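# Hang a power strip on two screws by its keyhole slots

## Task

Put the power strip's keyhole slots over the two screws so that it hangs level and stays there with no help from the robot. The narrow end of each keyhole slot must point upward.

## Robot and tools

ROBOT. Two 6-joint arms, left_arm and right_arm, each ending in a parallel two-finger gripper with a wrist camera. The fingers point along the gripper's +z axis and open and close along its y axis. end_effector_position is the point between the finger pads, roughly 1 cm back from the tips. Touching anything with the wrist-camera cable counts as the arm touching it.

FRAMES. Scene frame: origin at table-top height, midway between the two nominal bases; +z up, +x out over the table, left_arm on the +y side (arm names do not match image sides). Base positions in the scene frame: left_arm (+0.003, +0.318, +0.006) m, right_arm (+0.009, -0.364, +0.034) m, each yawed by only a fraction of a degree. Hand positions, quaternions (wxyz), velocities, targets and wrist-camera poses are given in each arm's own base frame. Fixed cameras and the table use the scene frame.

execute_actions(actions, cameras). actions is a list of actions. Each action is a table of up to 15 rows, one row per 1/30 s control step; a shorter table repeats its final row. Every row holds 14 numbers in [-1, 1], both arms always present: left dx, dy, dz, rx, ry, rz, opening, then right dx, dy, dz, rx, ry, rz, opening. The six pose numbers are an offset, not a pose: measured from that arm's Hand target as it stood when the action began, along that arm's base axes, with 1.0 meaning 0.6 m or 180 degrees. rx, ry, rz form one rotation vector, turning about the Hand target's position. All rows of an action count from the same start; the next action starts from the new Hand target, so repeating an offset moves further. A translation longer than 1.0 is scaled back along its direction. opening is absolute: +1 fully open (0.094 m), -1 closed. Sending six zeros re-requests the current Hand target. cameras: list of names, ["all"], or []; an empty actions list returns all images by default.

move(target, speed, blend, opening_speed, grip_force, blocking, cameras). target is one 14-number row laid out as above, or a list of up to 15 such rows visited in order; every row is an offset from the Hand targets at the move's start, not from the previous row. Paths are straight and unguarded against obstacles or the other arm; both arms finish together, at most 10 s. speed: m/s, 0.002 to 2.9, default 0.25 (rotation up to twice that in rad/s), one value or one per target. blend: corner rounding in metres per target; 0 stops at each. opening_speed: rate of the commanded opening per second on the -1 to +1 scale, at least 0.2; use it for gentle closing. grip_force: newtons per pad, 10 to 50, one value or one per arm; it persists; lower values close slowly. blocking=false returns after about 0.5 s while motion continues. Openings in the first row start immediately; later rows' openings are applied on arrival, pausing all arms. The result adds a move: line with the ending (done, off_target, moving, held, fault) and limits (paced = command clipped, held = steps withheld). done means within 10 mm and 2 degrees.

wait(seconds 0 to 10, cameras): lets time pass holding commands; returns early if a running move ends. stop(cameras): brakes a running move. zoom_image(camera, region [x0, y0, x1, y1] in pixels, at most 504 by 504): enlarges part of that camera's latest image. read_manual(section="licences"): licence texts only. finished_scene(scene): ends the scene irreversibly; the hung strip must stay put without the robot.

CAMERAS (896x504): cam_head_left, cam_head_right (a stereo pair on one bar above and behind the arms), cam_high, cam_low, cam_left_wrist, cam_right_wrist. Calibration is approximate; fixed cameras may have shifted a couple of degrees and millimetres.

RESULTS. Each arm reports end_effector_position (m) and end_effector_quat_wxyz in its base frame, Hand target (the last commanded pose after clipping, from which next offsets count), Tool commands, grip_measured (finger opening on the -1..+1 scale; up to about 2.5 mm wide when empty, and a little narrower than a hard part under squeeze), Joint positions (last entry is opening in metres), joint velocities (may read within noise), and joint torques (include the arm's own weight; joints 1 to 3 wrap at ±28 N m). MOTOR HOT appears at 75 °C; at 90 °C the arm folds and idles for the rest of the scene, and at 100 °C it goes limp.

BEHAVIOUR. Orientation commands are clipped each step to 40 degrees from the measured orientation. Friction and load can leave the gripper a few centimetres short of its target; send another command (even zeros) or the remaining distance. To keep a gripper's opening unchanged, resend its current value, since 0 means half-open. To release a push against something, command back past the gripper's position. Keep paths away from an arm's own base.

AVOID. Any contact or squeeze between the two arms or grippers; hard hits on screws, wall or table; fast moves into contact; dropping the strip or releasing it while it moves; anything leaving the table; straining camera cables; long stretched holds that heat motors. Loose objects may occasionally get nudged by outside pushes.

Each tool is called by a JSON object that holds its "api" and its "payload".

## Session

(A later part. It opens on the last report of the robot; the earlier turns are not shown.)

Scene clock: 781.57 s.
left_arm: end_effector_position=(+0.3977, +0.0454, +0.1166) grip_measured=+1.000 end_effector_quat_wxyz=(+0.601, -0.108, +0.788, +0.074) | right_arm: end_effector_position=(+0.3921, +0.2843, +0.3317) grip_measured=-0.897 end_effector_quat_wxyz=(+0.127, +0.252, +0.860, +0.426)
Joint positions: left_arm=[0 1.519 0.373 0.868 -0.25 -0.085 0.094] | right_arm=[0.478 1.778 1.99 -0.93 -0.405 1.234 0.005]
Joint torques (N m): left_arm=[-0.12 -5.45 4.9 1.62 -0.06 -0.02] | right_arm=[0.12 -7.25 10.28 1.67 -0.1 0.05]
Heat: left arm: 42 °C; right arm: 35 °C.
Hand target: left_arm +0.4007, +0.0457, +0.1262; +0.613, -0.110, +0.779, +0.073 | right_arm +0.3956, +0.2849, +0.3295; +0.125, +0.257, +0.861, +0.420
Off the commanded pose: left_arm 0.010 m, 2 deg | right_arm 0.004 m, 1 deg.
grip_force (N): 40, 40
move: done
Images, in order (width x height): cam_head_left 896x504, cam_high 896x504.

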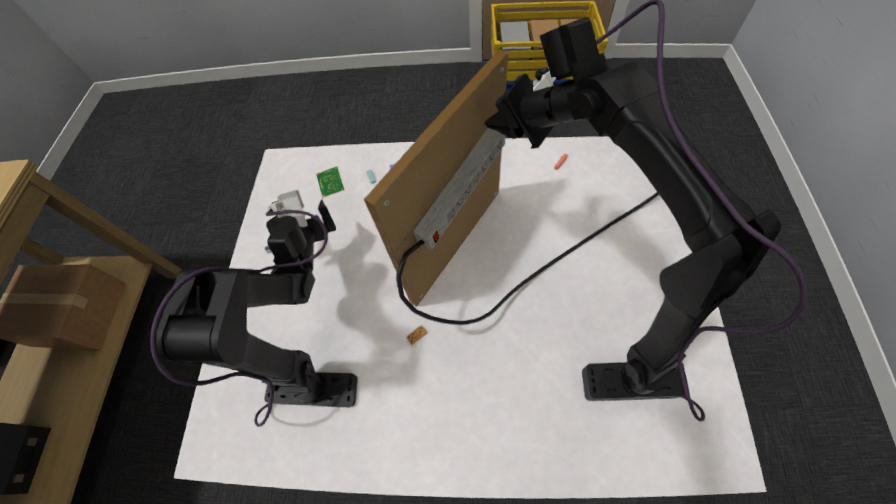

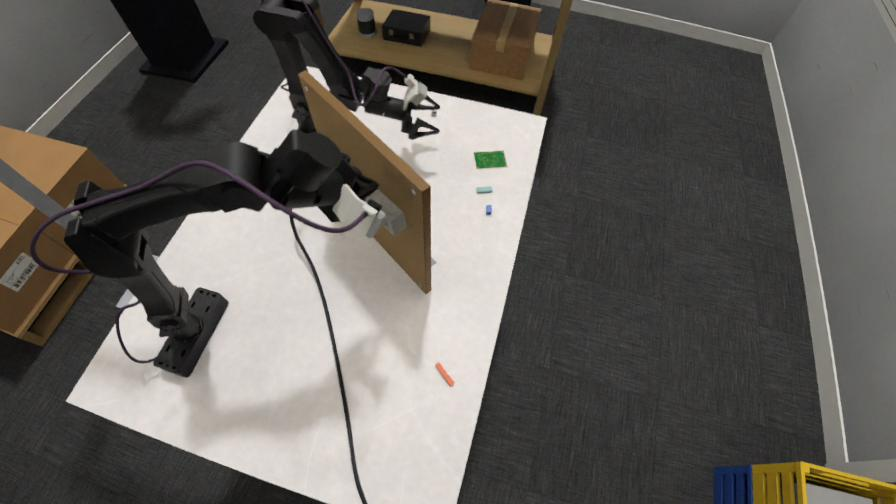

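{"api": "move", "payload": {"target": [0,0,0,0,0,0,1, 0,0,-0.075,0,0,0,-0.9], "speed": 0.1, "cameras": ["cam_high","cam_head_left"]}}

{"api": "zoom_image", "payload": {"camera": "cam_high", "region": [310, 130, 430, 250]}}

{"api": "zoom_image", "payload": {"camera": "cam_head_left", "region": [400, 90, 520, 240]}}

Scene clock: 788.57 s.
left_arm: end_effector_position=(+0.3977, +0.0454, +0.1166) grip_measured=+1.000 end_effector_quat_wxyz=(+0.601, -0.108, +0.788, +0.074) | right_arm: end_effector_position=(+0.4003, +0.2884, +0.2755) grip_measured=-0.898 end_effector_quat_wxyz=(+0.117, +0.257, +0.865, +0.415)
Joint positions: left_arm=[0 1.519 0.373 0.868 -0.25 -0.085 0.094] | right_arm=[0.478 1.763 1.758 -0.747 -0.404 1.234 0.005]
Joint torques (N m): left_arm=[-0.16 -5.49 4.93 1.62 -0.07 -0.01] | right_arm=[-0.09 -12.21 7.39 1.81 -0.11 0.04]
Heat: left arm: 42 °C; right arm: 36 °C.
Hand target: left_arm +0.4007, +0.0457, +0.1262; +0.613, -0.110, +0.779, +0.073 | right_arm +0.3957, +0.2849, +0.2844; +0.125, +0.257, +0.861, +0.420
Off the commanded pose: left_arm 0.010 m, 2 deg | right_arm 0.011 m, 1 deg.
grip_force (N): 40, 40
move: off_target (right_arm)
Images, in order (width x height): cam_head_left 896x504, cam_high 896x504.

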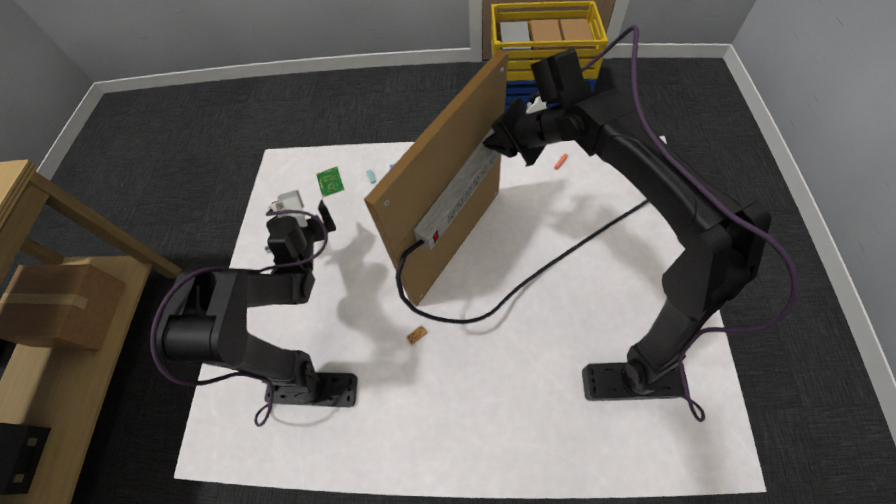

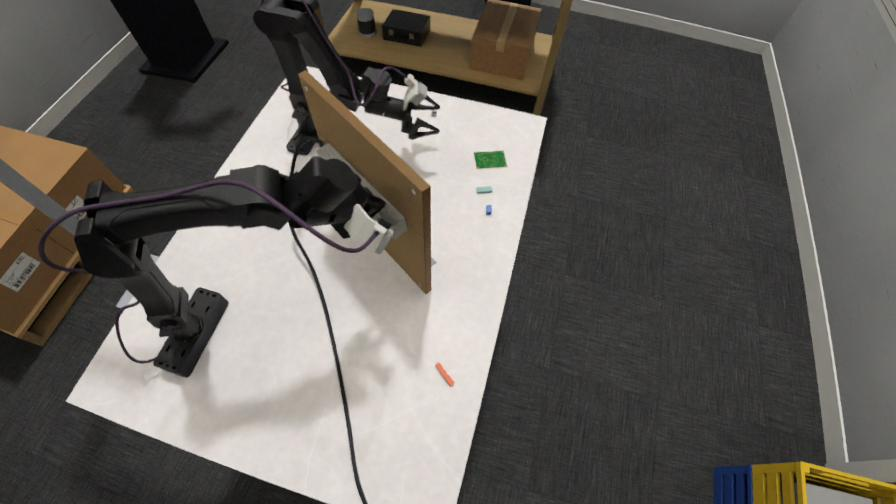

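Scaled by 4.200 from the camera's 896x504 image, which has a finer 1280x720 frame.

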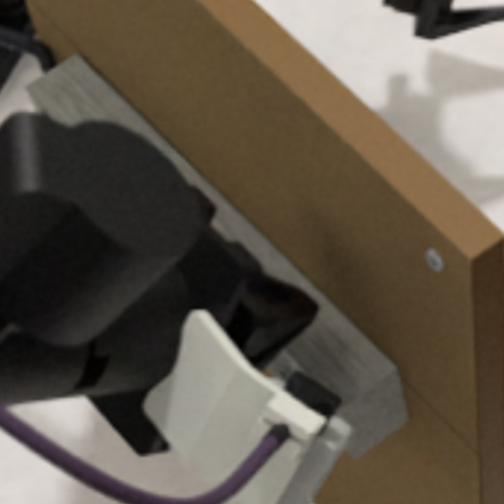

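Scaled by 3.360 from the camera's 896x504 image, which has a finer 1280x720 frame.

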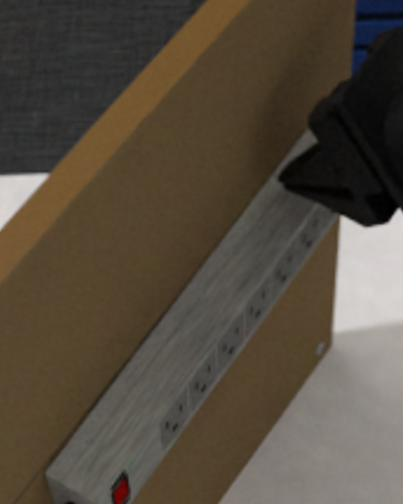

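{"api": "move", "payload": {"target": [0,0,0,0,0,0,1, 0.003,0.002,-0.025,0,0,0,-0.9], "speed": 0.05, "cameras": ["cam_high","cam_head_left"]}}

{"api": "zoom_image", "payload": {"camera": "cam_high", "region": [310, 130, 430, 250]}}

{"api": "zoom_image", "payload": {"camera": "cam_head_left", "region": [400, 90, 520, 240]}}

Scene clock: 795.13 s.
left_arm: end_effector_position=(+0.3977, +0.0454, +0.1166) grip_measured=+1.000 end_effector_quat_wxyz=(+0.601, -0.108, +0.788, +0.074) | right_arm: end_effector_position=(+0.4028, +0.2897, +0.2633) grip_measured=-0.898 end_effector_quat_wxyz=(+0.120, +0.256, +0.863, +0.418)
Joint positions: left_arm=[0 1.519 0.373 0.868 -0.25 -0.085 0.094] | right_arm=[0.478 1.756 1.695 -0.681 -0.404 1.235 0.005]
Joint torques (N m): left_arm=[-0.12 -5.48 4.9 1.62 -0.06 -0.02] | right_arm=[0.06 -12.1 7.02 1.83 -0.1 0.02]
Heat: left arm: 42 °C; right arm: 36 °C.
Hand target: left_arm +0.4007, +0.0457, +0.1262; +0.613, -0.110, +0.779, +0.073 | right_arm +0.3974, +0.2861, +0.2695; +0.125, +0.257, +0.861, +0.420
Off the commanded pose: left_arm 0.010 m, 2 deg | right_arm 0.009 m, 1 deg.
grip_force (N): 40, 40
move: done
Images, in order (width x height): cam_head_left 896x504, cam_high 896x504.

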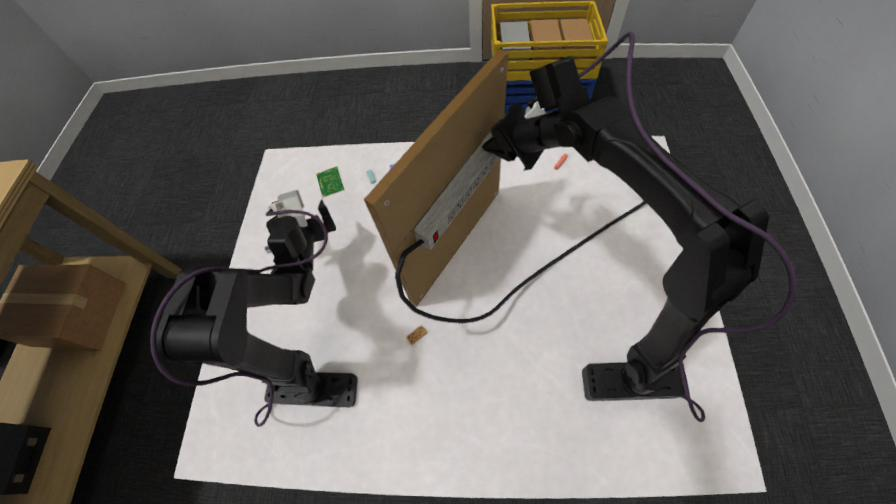

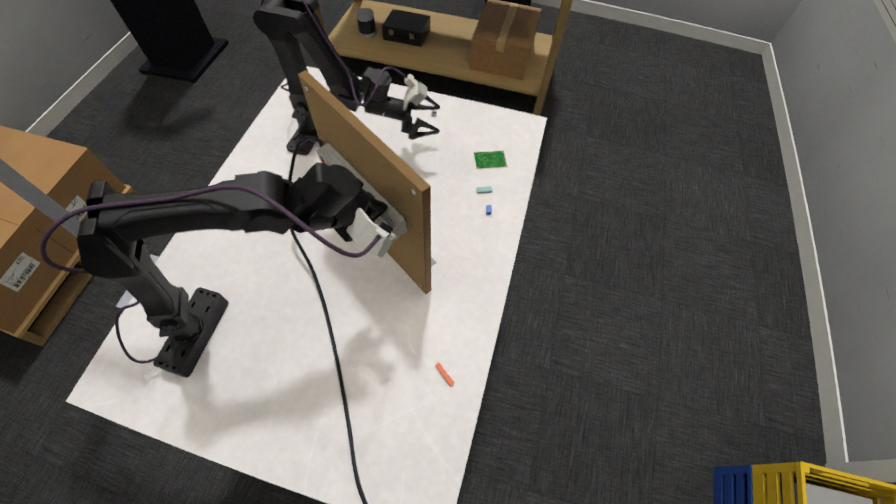

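Scaled by 4.200 from the camera's 896x504 image, which has a finer 1280x720 frame.

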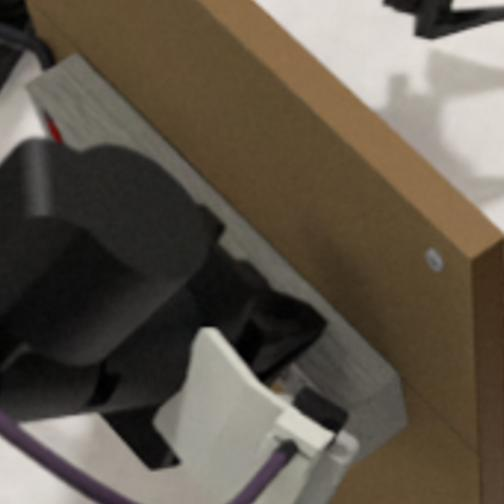

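Scaled by 3.360 from the camera's 896x504 image, which has a finer 1280x720 frame.

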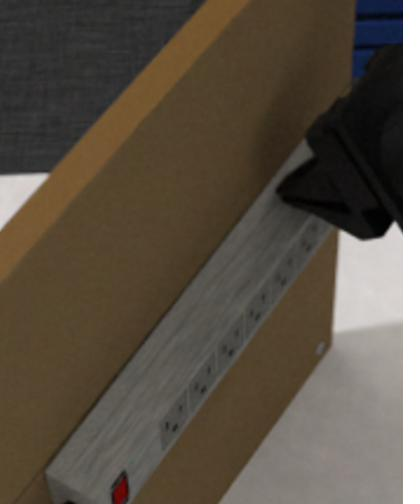

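{"api": "move", "payload": {"target": [0,0,0,0,0,0,1, -0.003,-0.003,-0.018,0,0,0,-0.9], "speed": 0.05, "cameras": ["cam_high","cam_head_left"]}}

{"api": "zoom_image", "payload": {"camera": "cam_high", "region": [310, 130, 430, 250]}}

{"api": "zoom_image", "payload": {"camera": "cam_head_left", "region": [400, 90, 520, 240]}}

Scene clock: 801.13 s.
left_arm: end_effector_position=(+0.3977, +0.0454, +0.1166) grip_measured=+1.000 end_effector_quat_wxyz=(+0.601, -0.108, +0.788, +0.074) | right_arm: end_effector_position=(+0.4022, +0.2894, +0.2589) grip_measured=-0.898 end_effector_quat_wxyz=(+0.127, +0.253, +0.860, +0.425)
Joint positions: left_arm=[0 1.519 0.373 0.868 -0.25 -0.085 0.094] | right_arm=[0.478 1.735 1.637 -0.623 -0.404 1.235 0.005]
Joint torques (N m): left_arm=[-0.14 -5.44 4.9 1.63 -0.08 0] | right_arm=[-0.02 -11.44 6.99 1.65 -0.09 0.04]
Heat: left arm: 43 °C; right arm: 35 °C.
Hand target: left_arm +0.4007, +0.0457, +0.1262; +0.613, -0.110, +0.779, +0.073 | right_arm +0.3956, +0.2843, +0.2586; +0.125, +0.257, +0.861, +0.420
Off the commanded pose: left_arm 0.010 m, 2 deg | right_arm 0.008 m, 1 deg.
grip_force (N): 40, 40
move: done
Images, in order (width x height): cam_head_left 896x504, cam_high 896x504.

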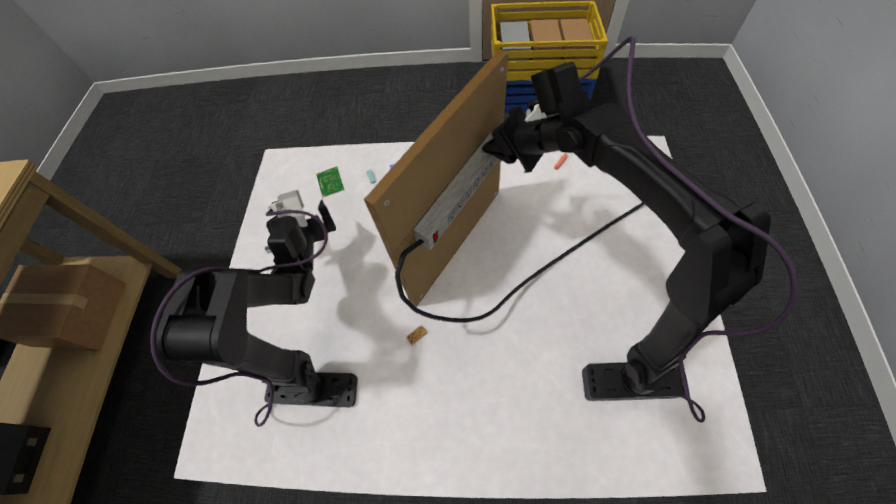

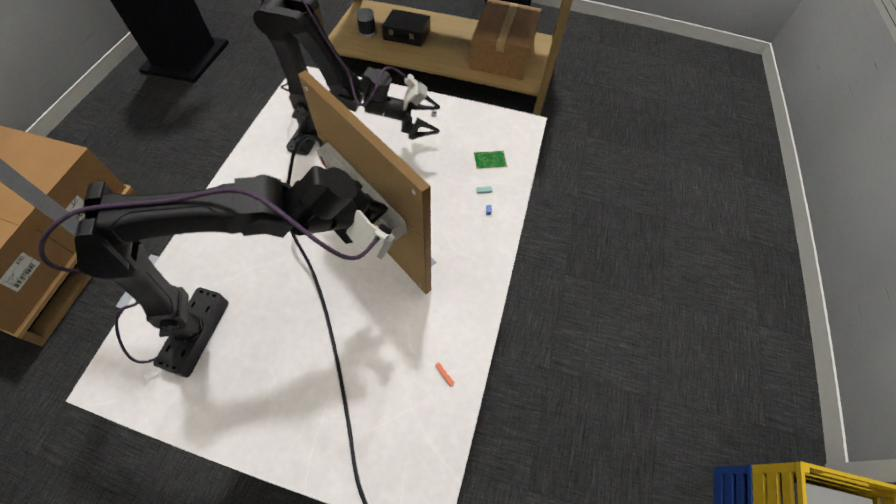

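Scaled by 4.200 from the camera's 896x504 image, which has a finer 1280x720 frame.

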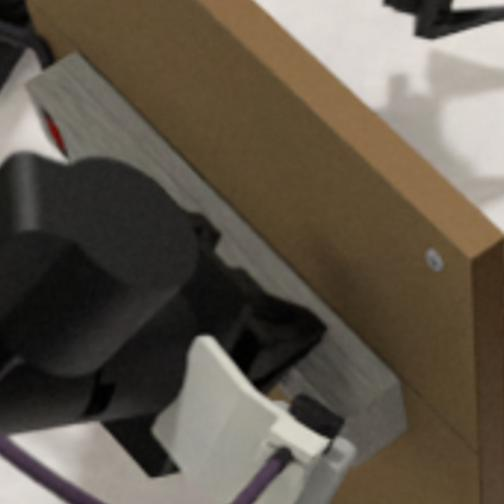

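Scaled by 3.360 from the camera's 896x504 image, which has a finer 1280x720 frame.

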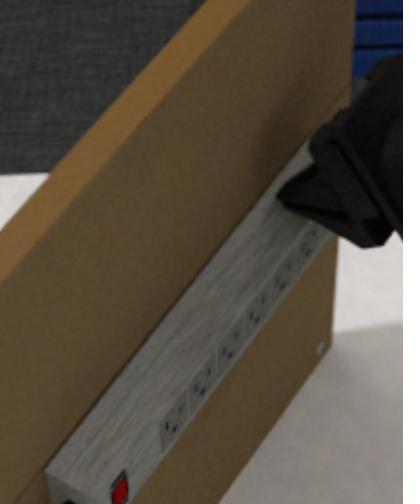

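{"api": "move", "payload": {"target": [[0,0,0,0,0,0,1,0,0,0.05,0,0,0,-0.9],[0,0,0,0,0,0,1,-0.02,-0.03,0.1,0,0,0,-0.9]], "speed": 0.06, "blend": [0.01,0], "cameras": ["cam_high","cam_head_left"]}}

{"api": "zoom_image", "payload": {"camera": "cam_high", "region": [310, 130, 430, 250]}}

{"api": "zoom_image", "payload": {"camera": "cam_head_left", "region": [400, 90, 520, 240]}}

Scene clock: 817.70 s.
left_arm: end_effector_position=(+0.3977, +0.0454, +0.1166) grip_measured=+1.000 end_effector_quat_wxyz=(+0.601, -0.108, +0.788, +0.074) | right_arm: end_effector_position=(+0.3887, +0.2701, +0.2969) grip_measured=-0.898 end_effector_quat_wxyz=(+0.111, +0.268, +0.866, +0.408)
Joint positions: left_arm=[0 1.519 0.373 0.868 -0.25 -0.085 0.094] | right_arm=[0.451 1.731 1.826 -0.874 -0.415 1.228 0.005]
Joint torques (N m): left_arm=[-0.1 -5.41 4.94 1.63 -0.08 -0.01] | right_arm=[-0.34 -11.6 10.51 1.53 -0.2 -0.12]
Heat: left arm: 43 °C; right arm: 35 °C.
Hand target: left_arm +0.4007, +0.0457, +0.1262; +0.613, -0.110, +0.779, +0.073 | right_arm +0.3836, +0.2662, +0.3188; +0.125, +0.257, +0.861, +0.420
Off the commanded pose: left_arm 0.010 m, 2 deg | right_arm 0.023 m, 3 deg.
grip_force (N): 40, 40
move: off_target (right_arm)
Images, in order (width x height): cam_head_left 896x504, cam_high 896x504.

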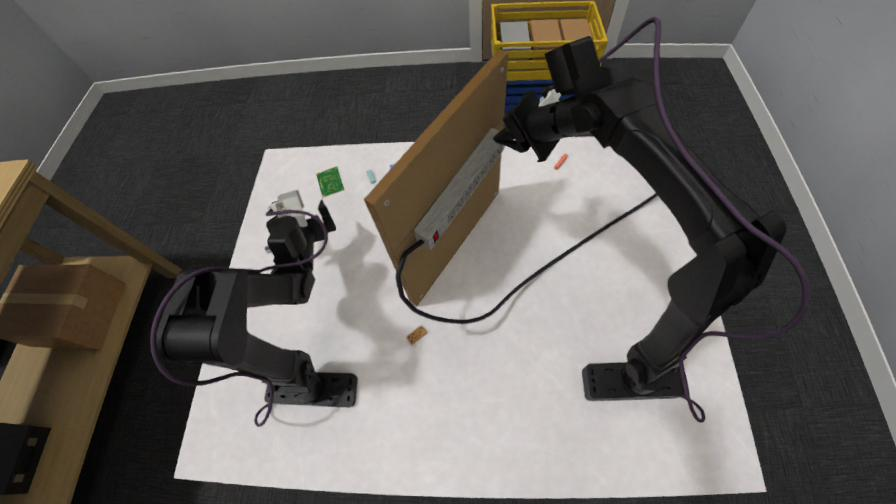

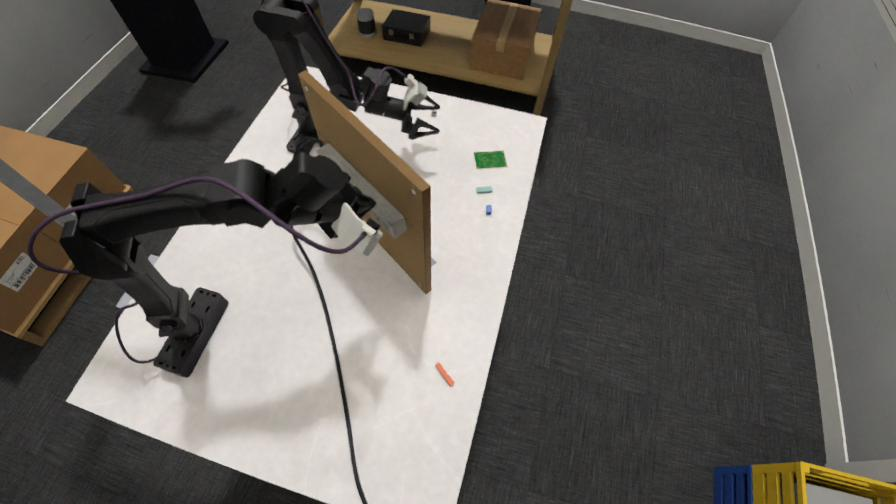

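Scaled by 4.200 from the camera's 896x504 image, which has a finer 1280x720 frame.

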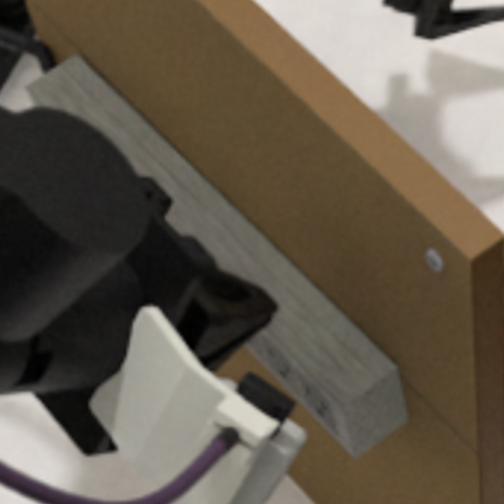

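Scaled by 3.360 from the camera's 896x504 image, which has a finer 1280x720 frame.

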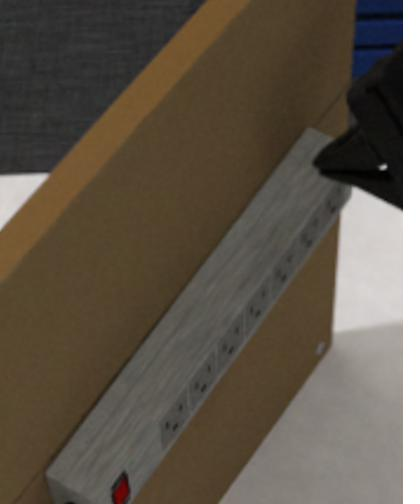

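{"api": "move", "payload": {"target": [[0,0,0,0,0,0,1,-0.05,-0.08,0.05,0,0,0,-0.9],[0,0,0,0,0,0,1,-0.2,-0.2,0.05,0,0,0,-0.9]], "speed": 0.12, "blend": [0.02,0], "cameras": ["cam_high","cam_head_left","cam_right_wrist"]}}

{"api": "zoom_image", "payload": {"camera": "cam_high", "region": [310, 130, 430, 250]}}

{"api": "zoom_image", "payload": {"camera": "cam_head_left", "region": [400, 90, 520, 240]}}

Scene clock: 827.47 s.
left_arm: end_effector_position=(+0.3977, +0.0454, +0.1166) grip_measured=+1.000 end_effector_quat_wxyz=(+0.601, -0.108, +0.788, +0.074) | right_arm: end_effector_position=(+0.2691, +0.1471, +0.3531) grip_measured=-0.898 end_effector_quat_wxyz=(+0.133, +0.259, +0.859, +0.422)
Joint positions: left_arm=[0 1.519 0.373 0.868 -0.25 -0.085 0.094] | right_arm=[0.146 1.257 1.633 -1.223 -0.624 0.975 0.005]
Joint torques (N m): left_arm=[-0.16 -5.46 4.93 1.63 -0.06 -0.01] | right_arm=[-0.32 -3.86 6.04 1.45 -0.3 -0.1]
Heat: left arm: 43 °C; right arm: 36 °C.
Hand target: left_arm +0.4007, +0.0457, +0.1262; +0.613, -0.110, +0.779, +0.073 | right_arm +0.2637, +0.1462, +0.3487; +0.125, +0.257, +0.861, +0.420
Off the commanded pose: left_arm 0.010 m, 2 deg | right_arm 0.007 m, 1 deg.
grip_force (N): 40, 40
move: done
camera_calibration:
cam_right_wrist: T_world_to_cam=[[-0.329193, -0.497526, -0.802558, 0.446023], [-0.943589, 0.205434, 0.259687, 0.166928], [0.0356717, 0.842772, -0.537088, 0.14863], [0, 0, 0, 1]] pos_world=[0.299037, 0.0623548, 0.394438]
Images, in order (width x height): cam_head_left 896x504, cam_high 896x504, cam_right_wrist 896x504.

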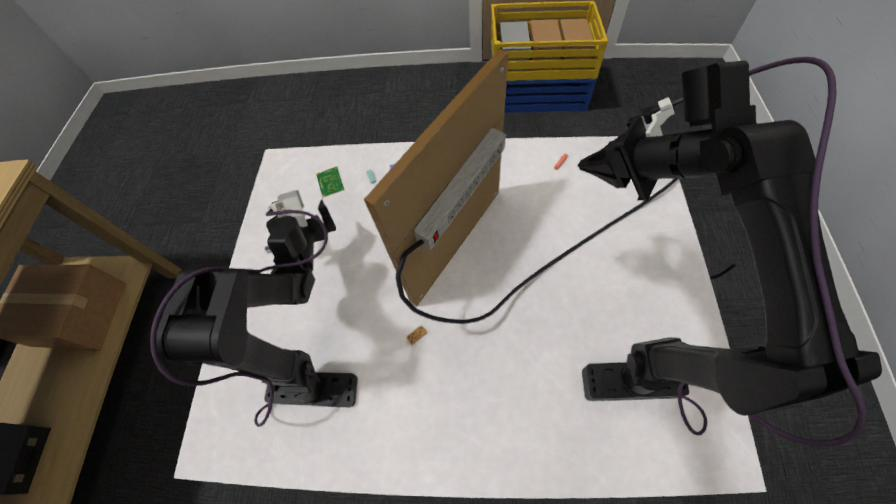

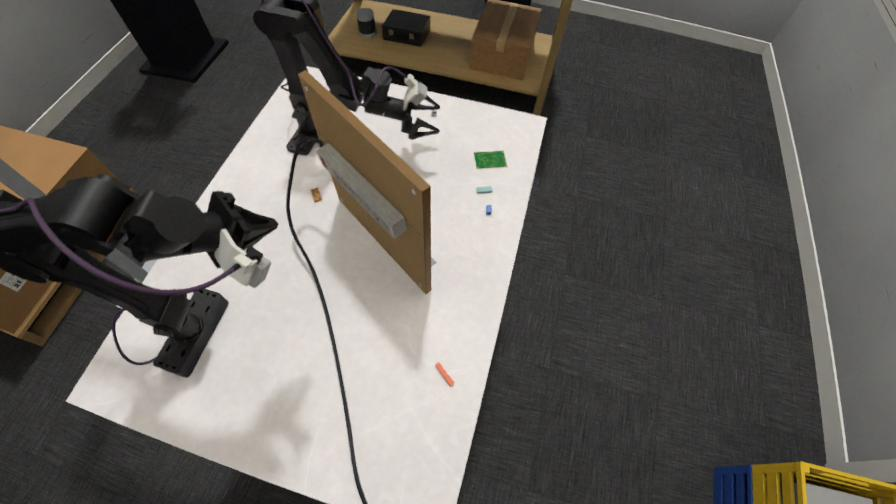

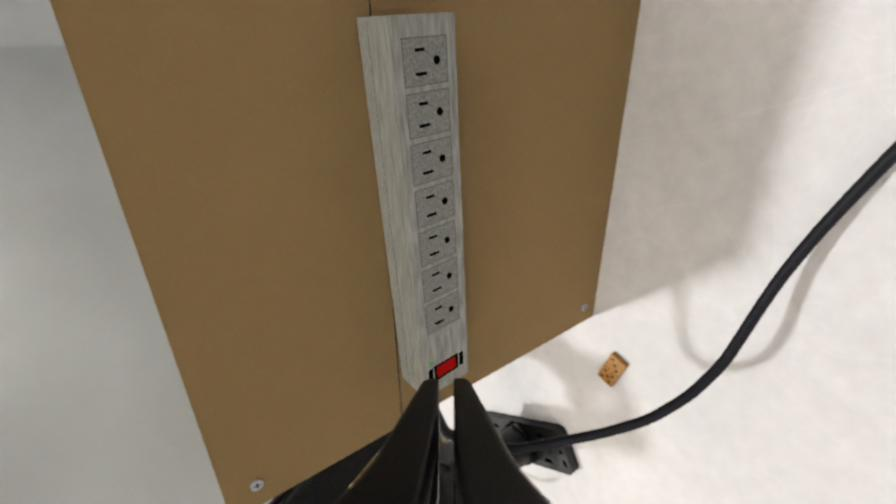

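Scaled by 4.200 from the camera's 896x504 image, which has a finer 1280x720 frame.

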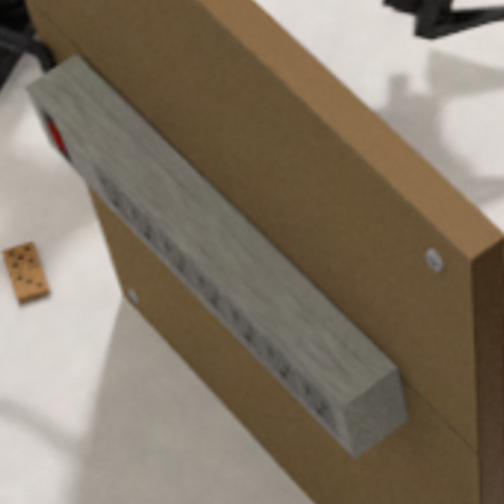

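Scaled by 3.360 from the camera's 896x504 image, which has a finer 1280x720 frame.

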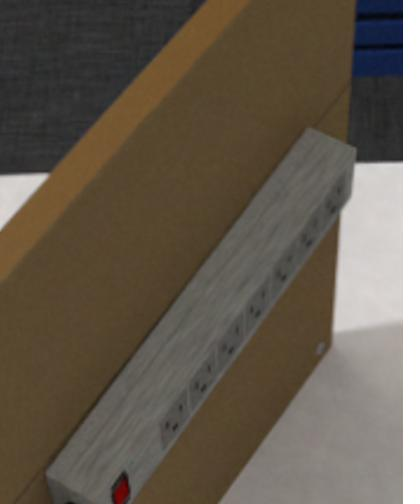

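{"api": "zoom_image", "payload": {"camera": "cam_right_wrist", "region": [300, 0, 500, 110]}}

{"api": "zoom_image", "payload": {"camera": "cam_right_wrist", "region": [340, 300, 540, 420]}}

{"api": "zoom_image", "payload": {"camera": "cam_high", "region": [380, 190, 440, 250]}}

Scaled by 2.520 from the camera's 896x504 image, which has a finer 1280x720 frame.

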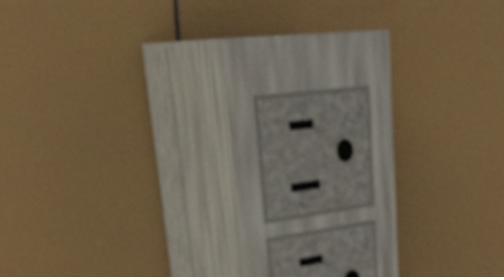

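Scaled by 2.520 from the camera's 896x504 image, which has a finer 1280x720 frame.

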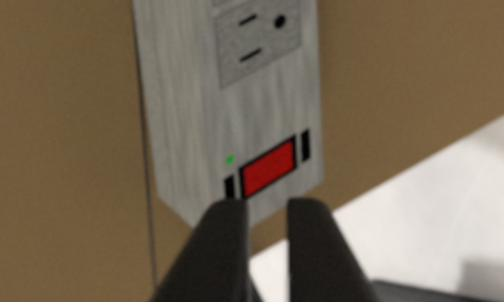

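Scaled by 8.400 from the camera's 896x504 image, which has a finer 1280x720 frame.

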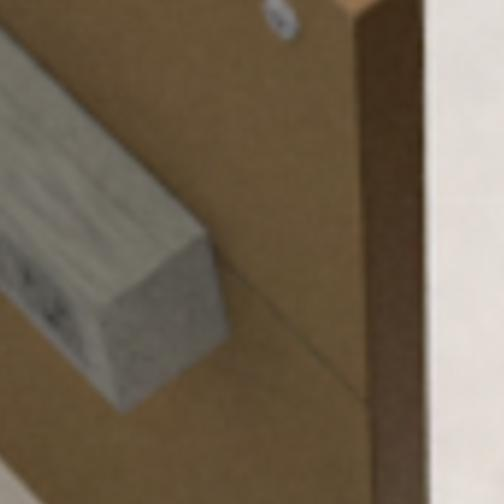

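{"api": "wait", "payload": {"seconds": 0.5, "cameras": ["cam_high","cam_right_wrist","cam_low"]}}

{"api": "zoom_image", "payload": {"camera": "cam_high", "region": [380, 190, 440, 250]}}

{"api": "zoom_image", "payload": {"camera": "cam_right_wrist", "region": [300, 0, 500, 110]}}

{"api": "zoom_image", "payload": {"camera": "cam_high", "region": [310, 130, 350, 170]}}

Scene clock: 851.17 s.
left_arm: end_effector_position=(+0.3977, +0.0454, +0.1166) grip_measured=+1.000 end_effector_quat_wxyz=(+0.601, -0.108, +0.788, +0.074) | right_arm: end_effector_position=(+0.2690, +0.1472, +0.3531) grip_measured=-0.898 end_effector_quat_wxyz=(+0.133, +0.258, +0.859, +0.422)
Joint positions: left_arm=[0 1.519 0.373 0.868 -0.25 -0.085 0.094] | right_arm=[0.146 1.257 1.633 -1.223 -0.624 0.974 0.005]
Joint torques (N m): left_arm=[-0.16 -5.52 4.92 1.64 -0.08 -0.02] | right_arm=[-0.4 -3.85 6.09 1.47 -0.3 -0.14]
Heat: left arm: 43 °C; right arm: 34 °C.
Hand target: left_arm +0.4007, +0.0457, +0.1262; +0.613, -0.110, +0.779, +0.073 | right_arm +0.2637, +0.1463, +0.3487; +0.125, +0.257, +0.861, +0.420
Tool commands: left_gripper/opening=+1.0 right_gripper/opening=-0.9
Off the commanded pose: left_arm 0.010 m, 2 deg | right_arm 0.007 m, 1 deg.
grip_force (N): 40, 40
wait: 0.50 s; at rest from the start
camera_calibration:
cam_right_wrist: T_world_to_cam=[[-0.328472, -0.497772, -0.802701, 0.446043], [-0.943851, 0.204809, 0.259225, 0.167276], [0.0353656, 0.842779, -0.537097, 0.14869], [0, 0, 0, 1]] pos_world=[0.299137, 0.0624549, 0.394538]
Images, in order (width x height): cam_high 896x504, cam_low 896x504, cam_right_wrist 896x504.

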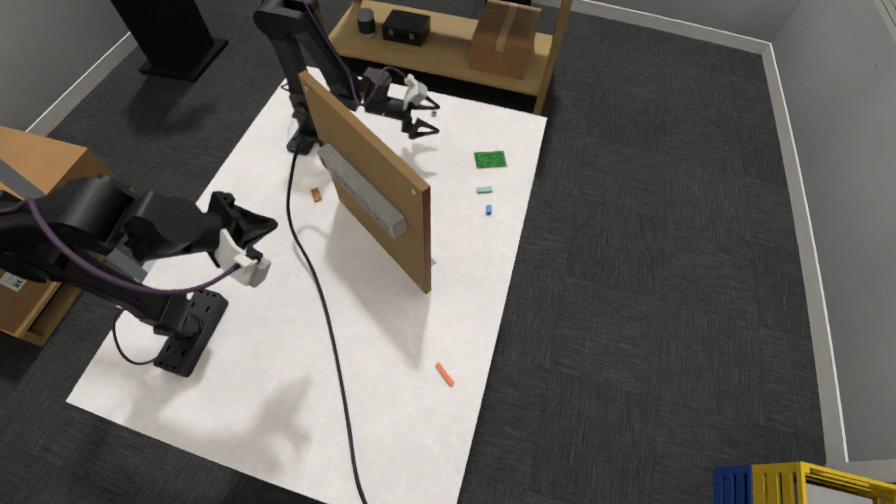

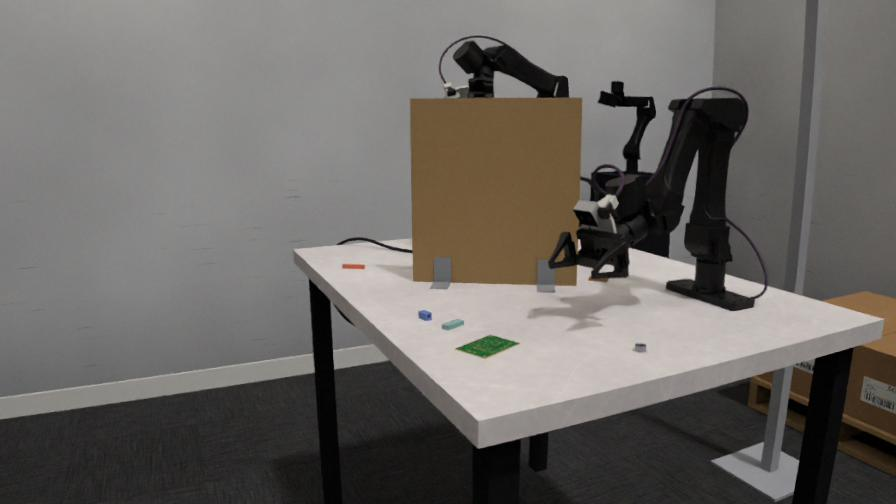

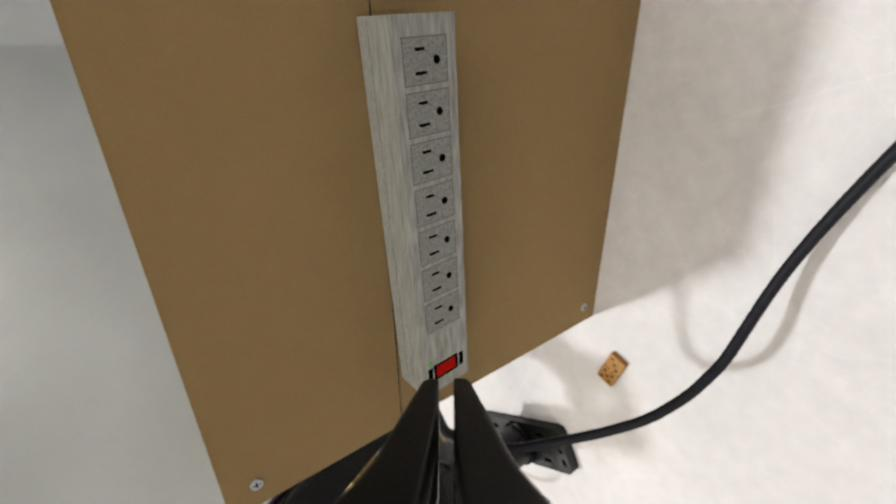

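Scaled by 8.400 from the camera's 896x504 image, which has a finer 1280x720 frame.

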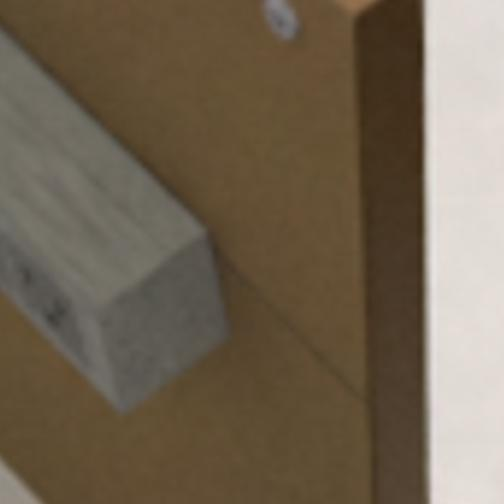

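Scaled by 2.520 from the camera's 896x504 image, which has a finer 1280x720 frame.

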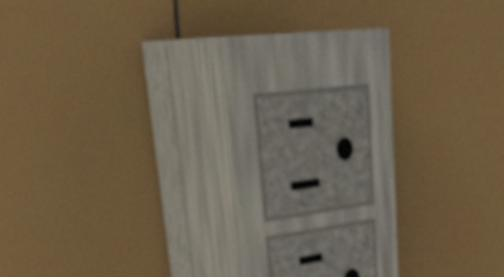

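Scaled by 12.600 from the camera's 896x504 image, which has a finer 1280x720 frame.

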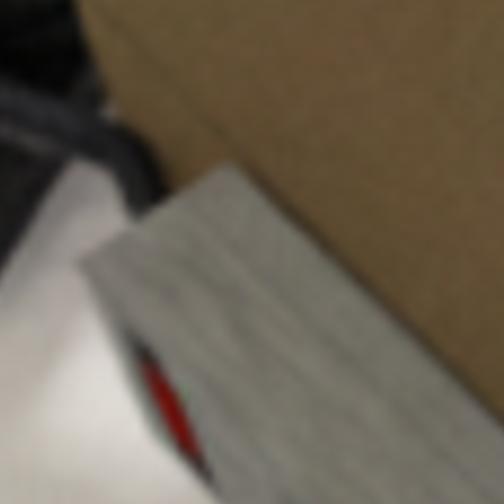

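{"api": "move", "payload": {"target": [[0,0,0,0,0,0,1,0.16,0.13,0.01,0,0,0,-0.9],[0,0,0,0,0,0,1,0.215,0.215,-0.06,0,0,0,-0.9]], "speed": 0.12, "blend": [0.02,0]}}

{"api": "move", "payload": {"target": [0,0,0,0,0,0,1,0.005,0.015,-0.105,0,0,0,-0.9], "speed": 0.04, "cameras": ["cam_high","cam_head_left","cam_right_wrist"]}}

{"api": "zoom_image", "payload": {"camera": "cam_high", "region": [380, 190, 440, 250]}}

{"api": "zoom_image", "payload": {"camera": "cam_high", "region": [310, 130, 350, 170]}}

Scene clock: 873.87 s.
left_arm: end_effector_position=(+0.3977, +0.0454, +0.1166) grip_measured=+1.000 end_effector_quat_wxyz=(+0.601, -0.108, +0.788, +0.074) | right_arm: end_effector_position=(+0.3894, +0.2740, +0.3257) grip_measured=-0.898 end_effector_quat_wxyz=(+0.133, +0.250, +0.857, +0.430)
Joint positions: left_arm=[0 1.519 0.373 0.868 -0.25 -0.085 0.094] | right_arm=[0.456 1.723 1.887 -0.873 -0.42 1.219 0.005]
Joint torques (N m): left_arm=[-0.1 -5.48 4.9 1.62 -0.07 0] | right_arm=[0.16 -7.13 7.13 1.81 -0.08 0.07]
Heat: left arm: 43 °C; right arm: 34 °C.
Hand target: left_arm +0.4007, +0.0457, +0.1262; +0.613, -0.110, +0.779, +0.073 | right_arm +0.3927, +0.2753, +0.3127; +0.125, +0.257, +0.861, +0.420
Off the commanded pose: left_arm 0.010 m, 2 deg | right_arm 0.014 m, 2 deg.
grip_force (N): 40, 40
move: off_target (right_arm)

Scene clock: 875.93 s.
left_arm: end_effector_position=(+0.3977, +0.0454, +0.1166) grip_measured=+1.000 end_effector_quat_wxyz=(+0.601, -0.108, +0.788, +0.074) | right_arm: end_effector_position=(+0.4042, +0.2880, +0.2585) grip_measured=-0.898 end_effector_quat_wxyz=(+0.134, +0.249, +0.855, +0.434)
Joint positions: left_arm=[0 1.519 0.373 0.868 -0.25 -0.085 0.094] | right_arm=[0.471 1.722 1.601 -0.575 -0.411 1.233 0.005]
Joint torques (N m): left_arm=[-0.1 -5.49 4.93 1.62 -0.06 -0.02] | right_arm=[0.42 -10.54 6.6 1.58 -0.01 0]
Heat: left arm: 43 °C; right arm: 34 °C.
Hand target: left_arm +0.4007, +0.0457, +0.1262; +0.613, -0.110, +0.779, +0.073 | right_arm +0.3957, +0.2842, +0.2497; +0.125, +0.257, +0.861, +0.420
Off the commanded pose: left_arm 0.010 m, 2 deg | right_arm 0.013 m, 2 deg.
grip_force (N): 40, 40
move: off_target (right_arm)
camera_calibration:
cam_right_wrist: T_world_to_cam=[[-0.307224, -0.486927, -0.817628, 0.476766], [-0.951146, 0.184721, 0.247386, 0.302375], [0.0305742, 0.853686, -0.519889, -0.0311806], [0, 0, 0, 1]] pos_world=[0.435031, 0.202914, 0.298804]
Images, in order (width x height): cam_head_left 896x504, cam_high 896x504, cam_right_wrist 896x504.

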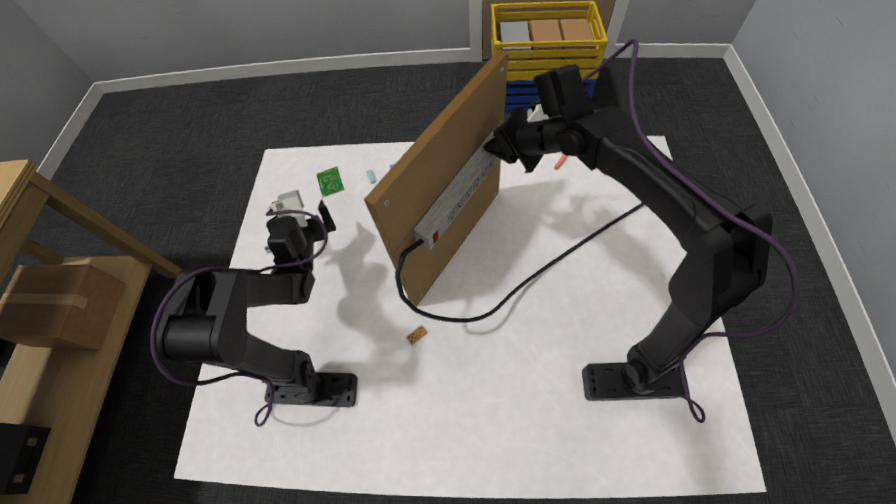

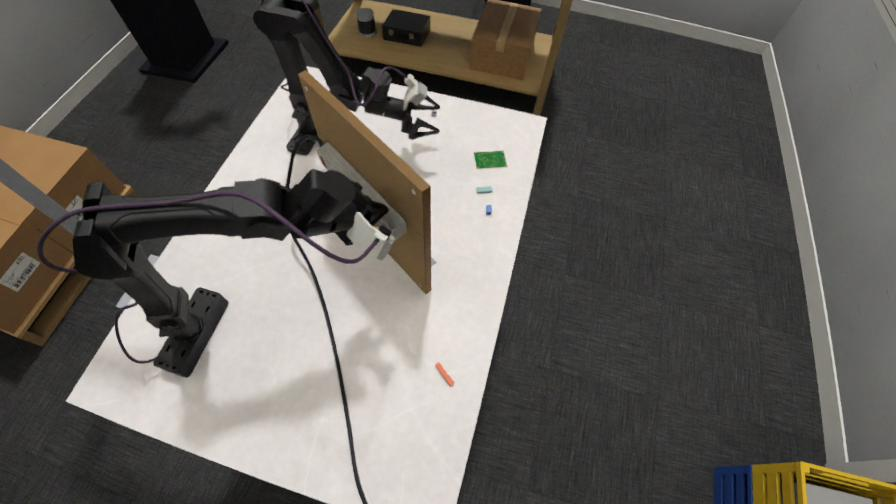

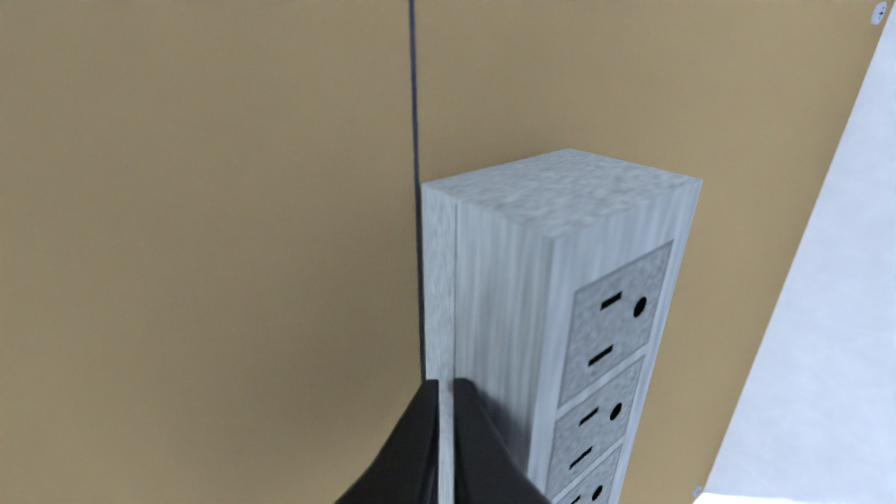

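Scaled by 8.400 from the camera's 896x504 image, which has a finer 1280x720 frame.

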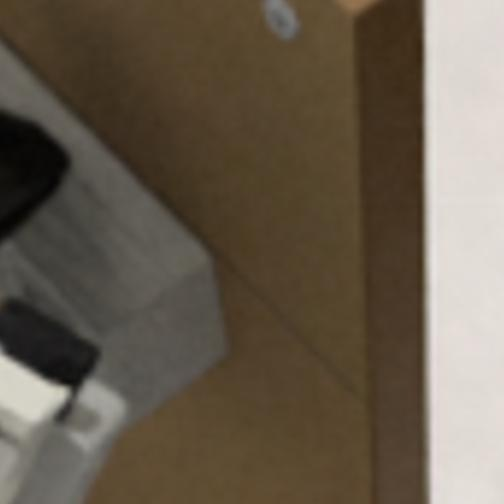

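Scaled by 12.600 from the camera's 896x504 image, which has a finer 1280x720 frame.

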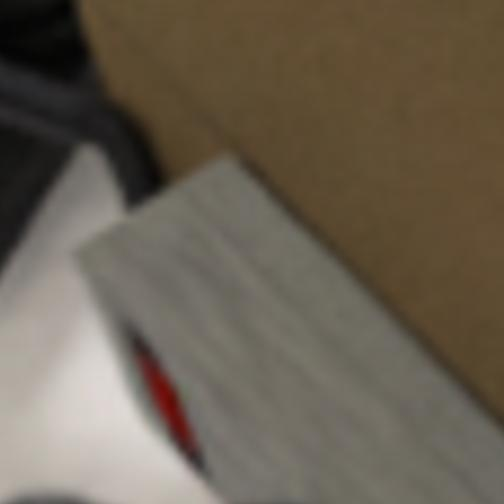

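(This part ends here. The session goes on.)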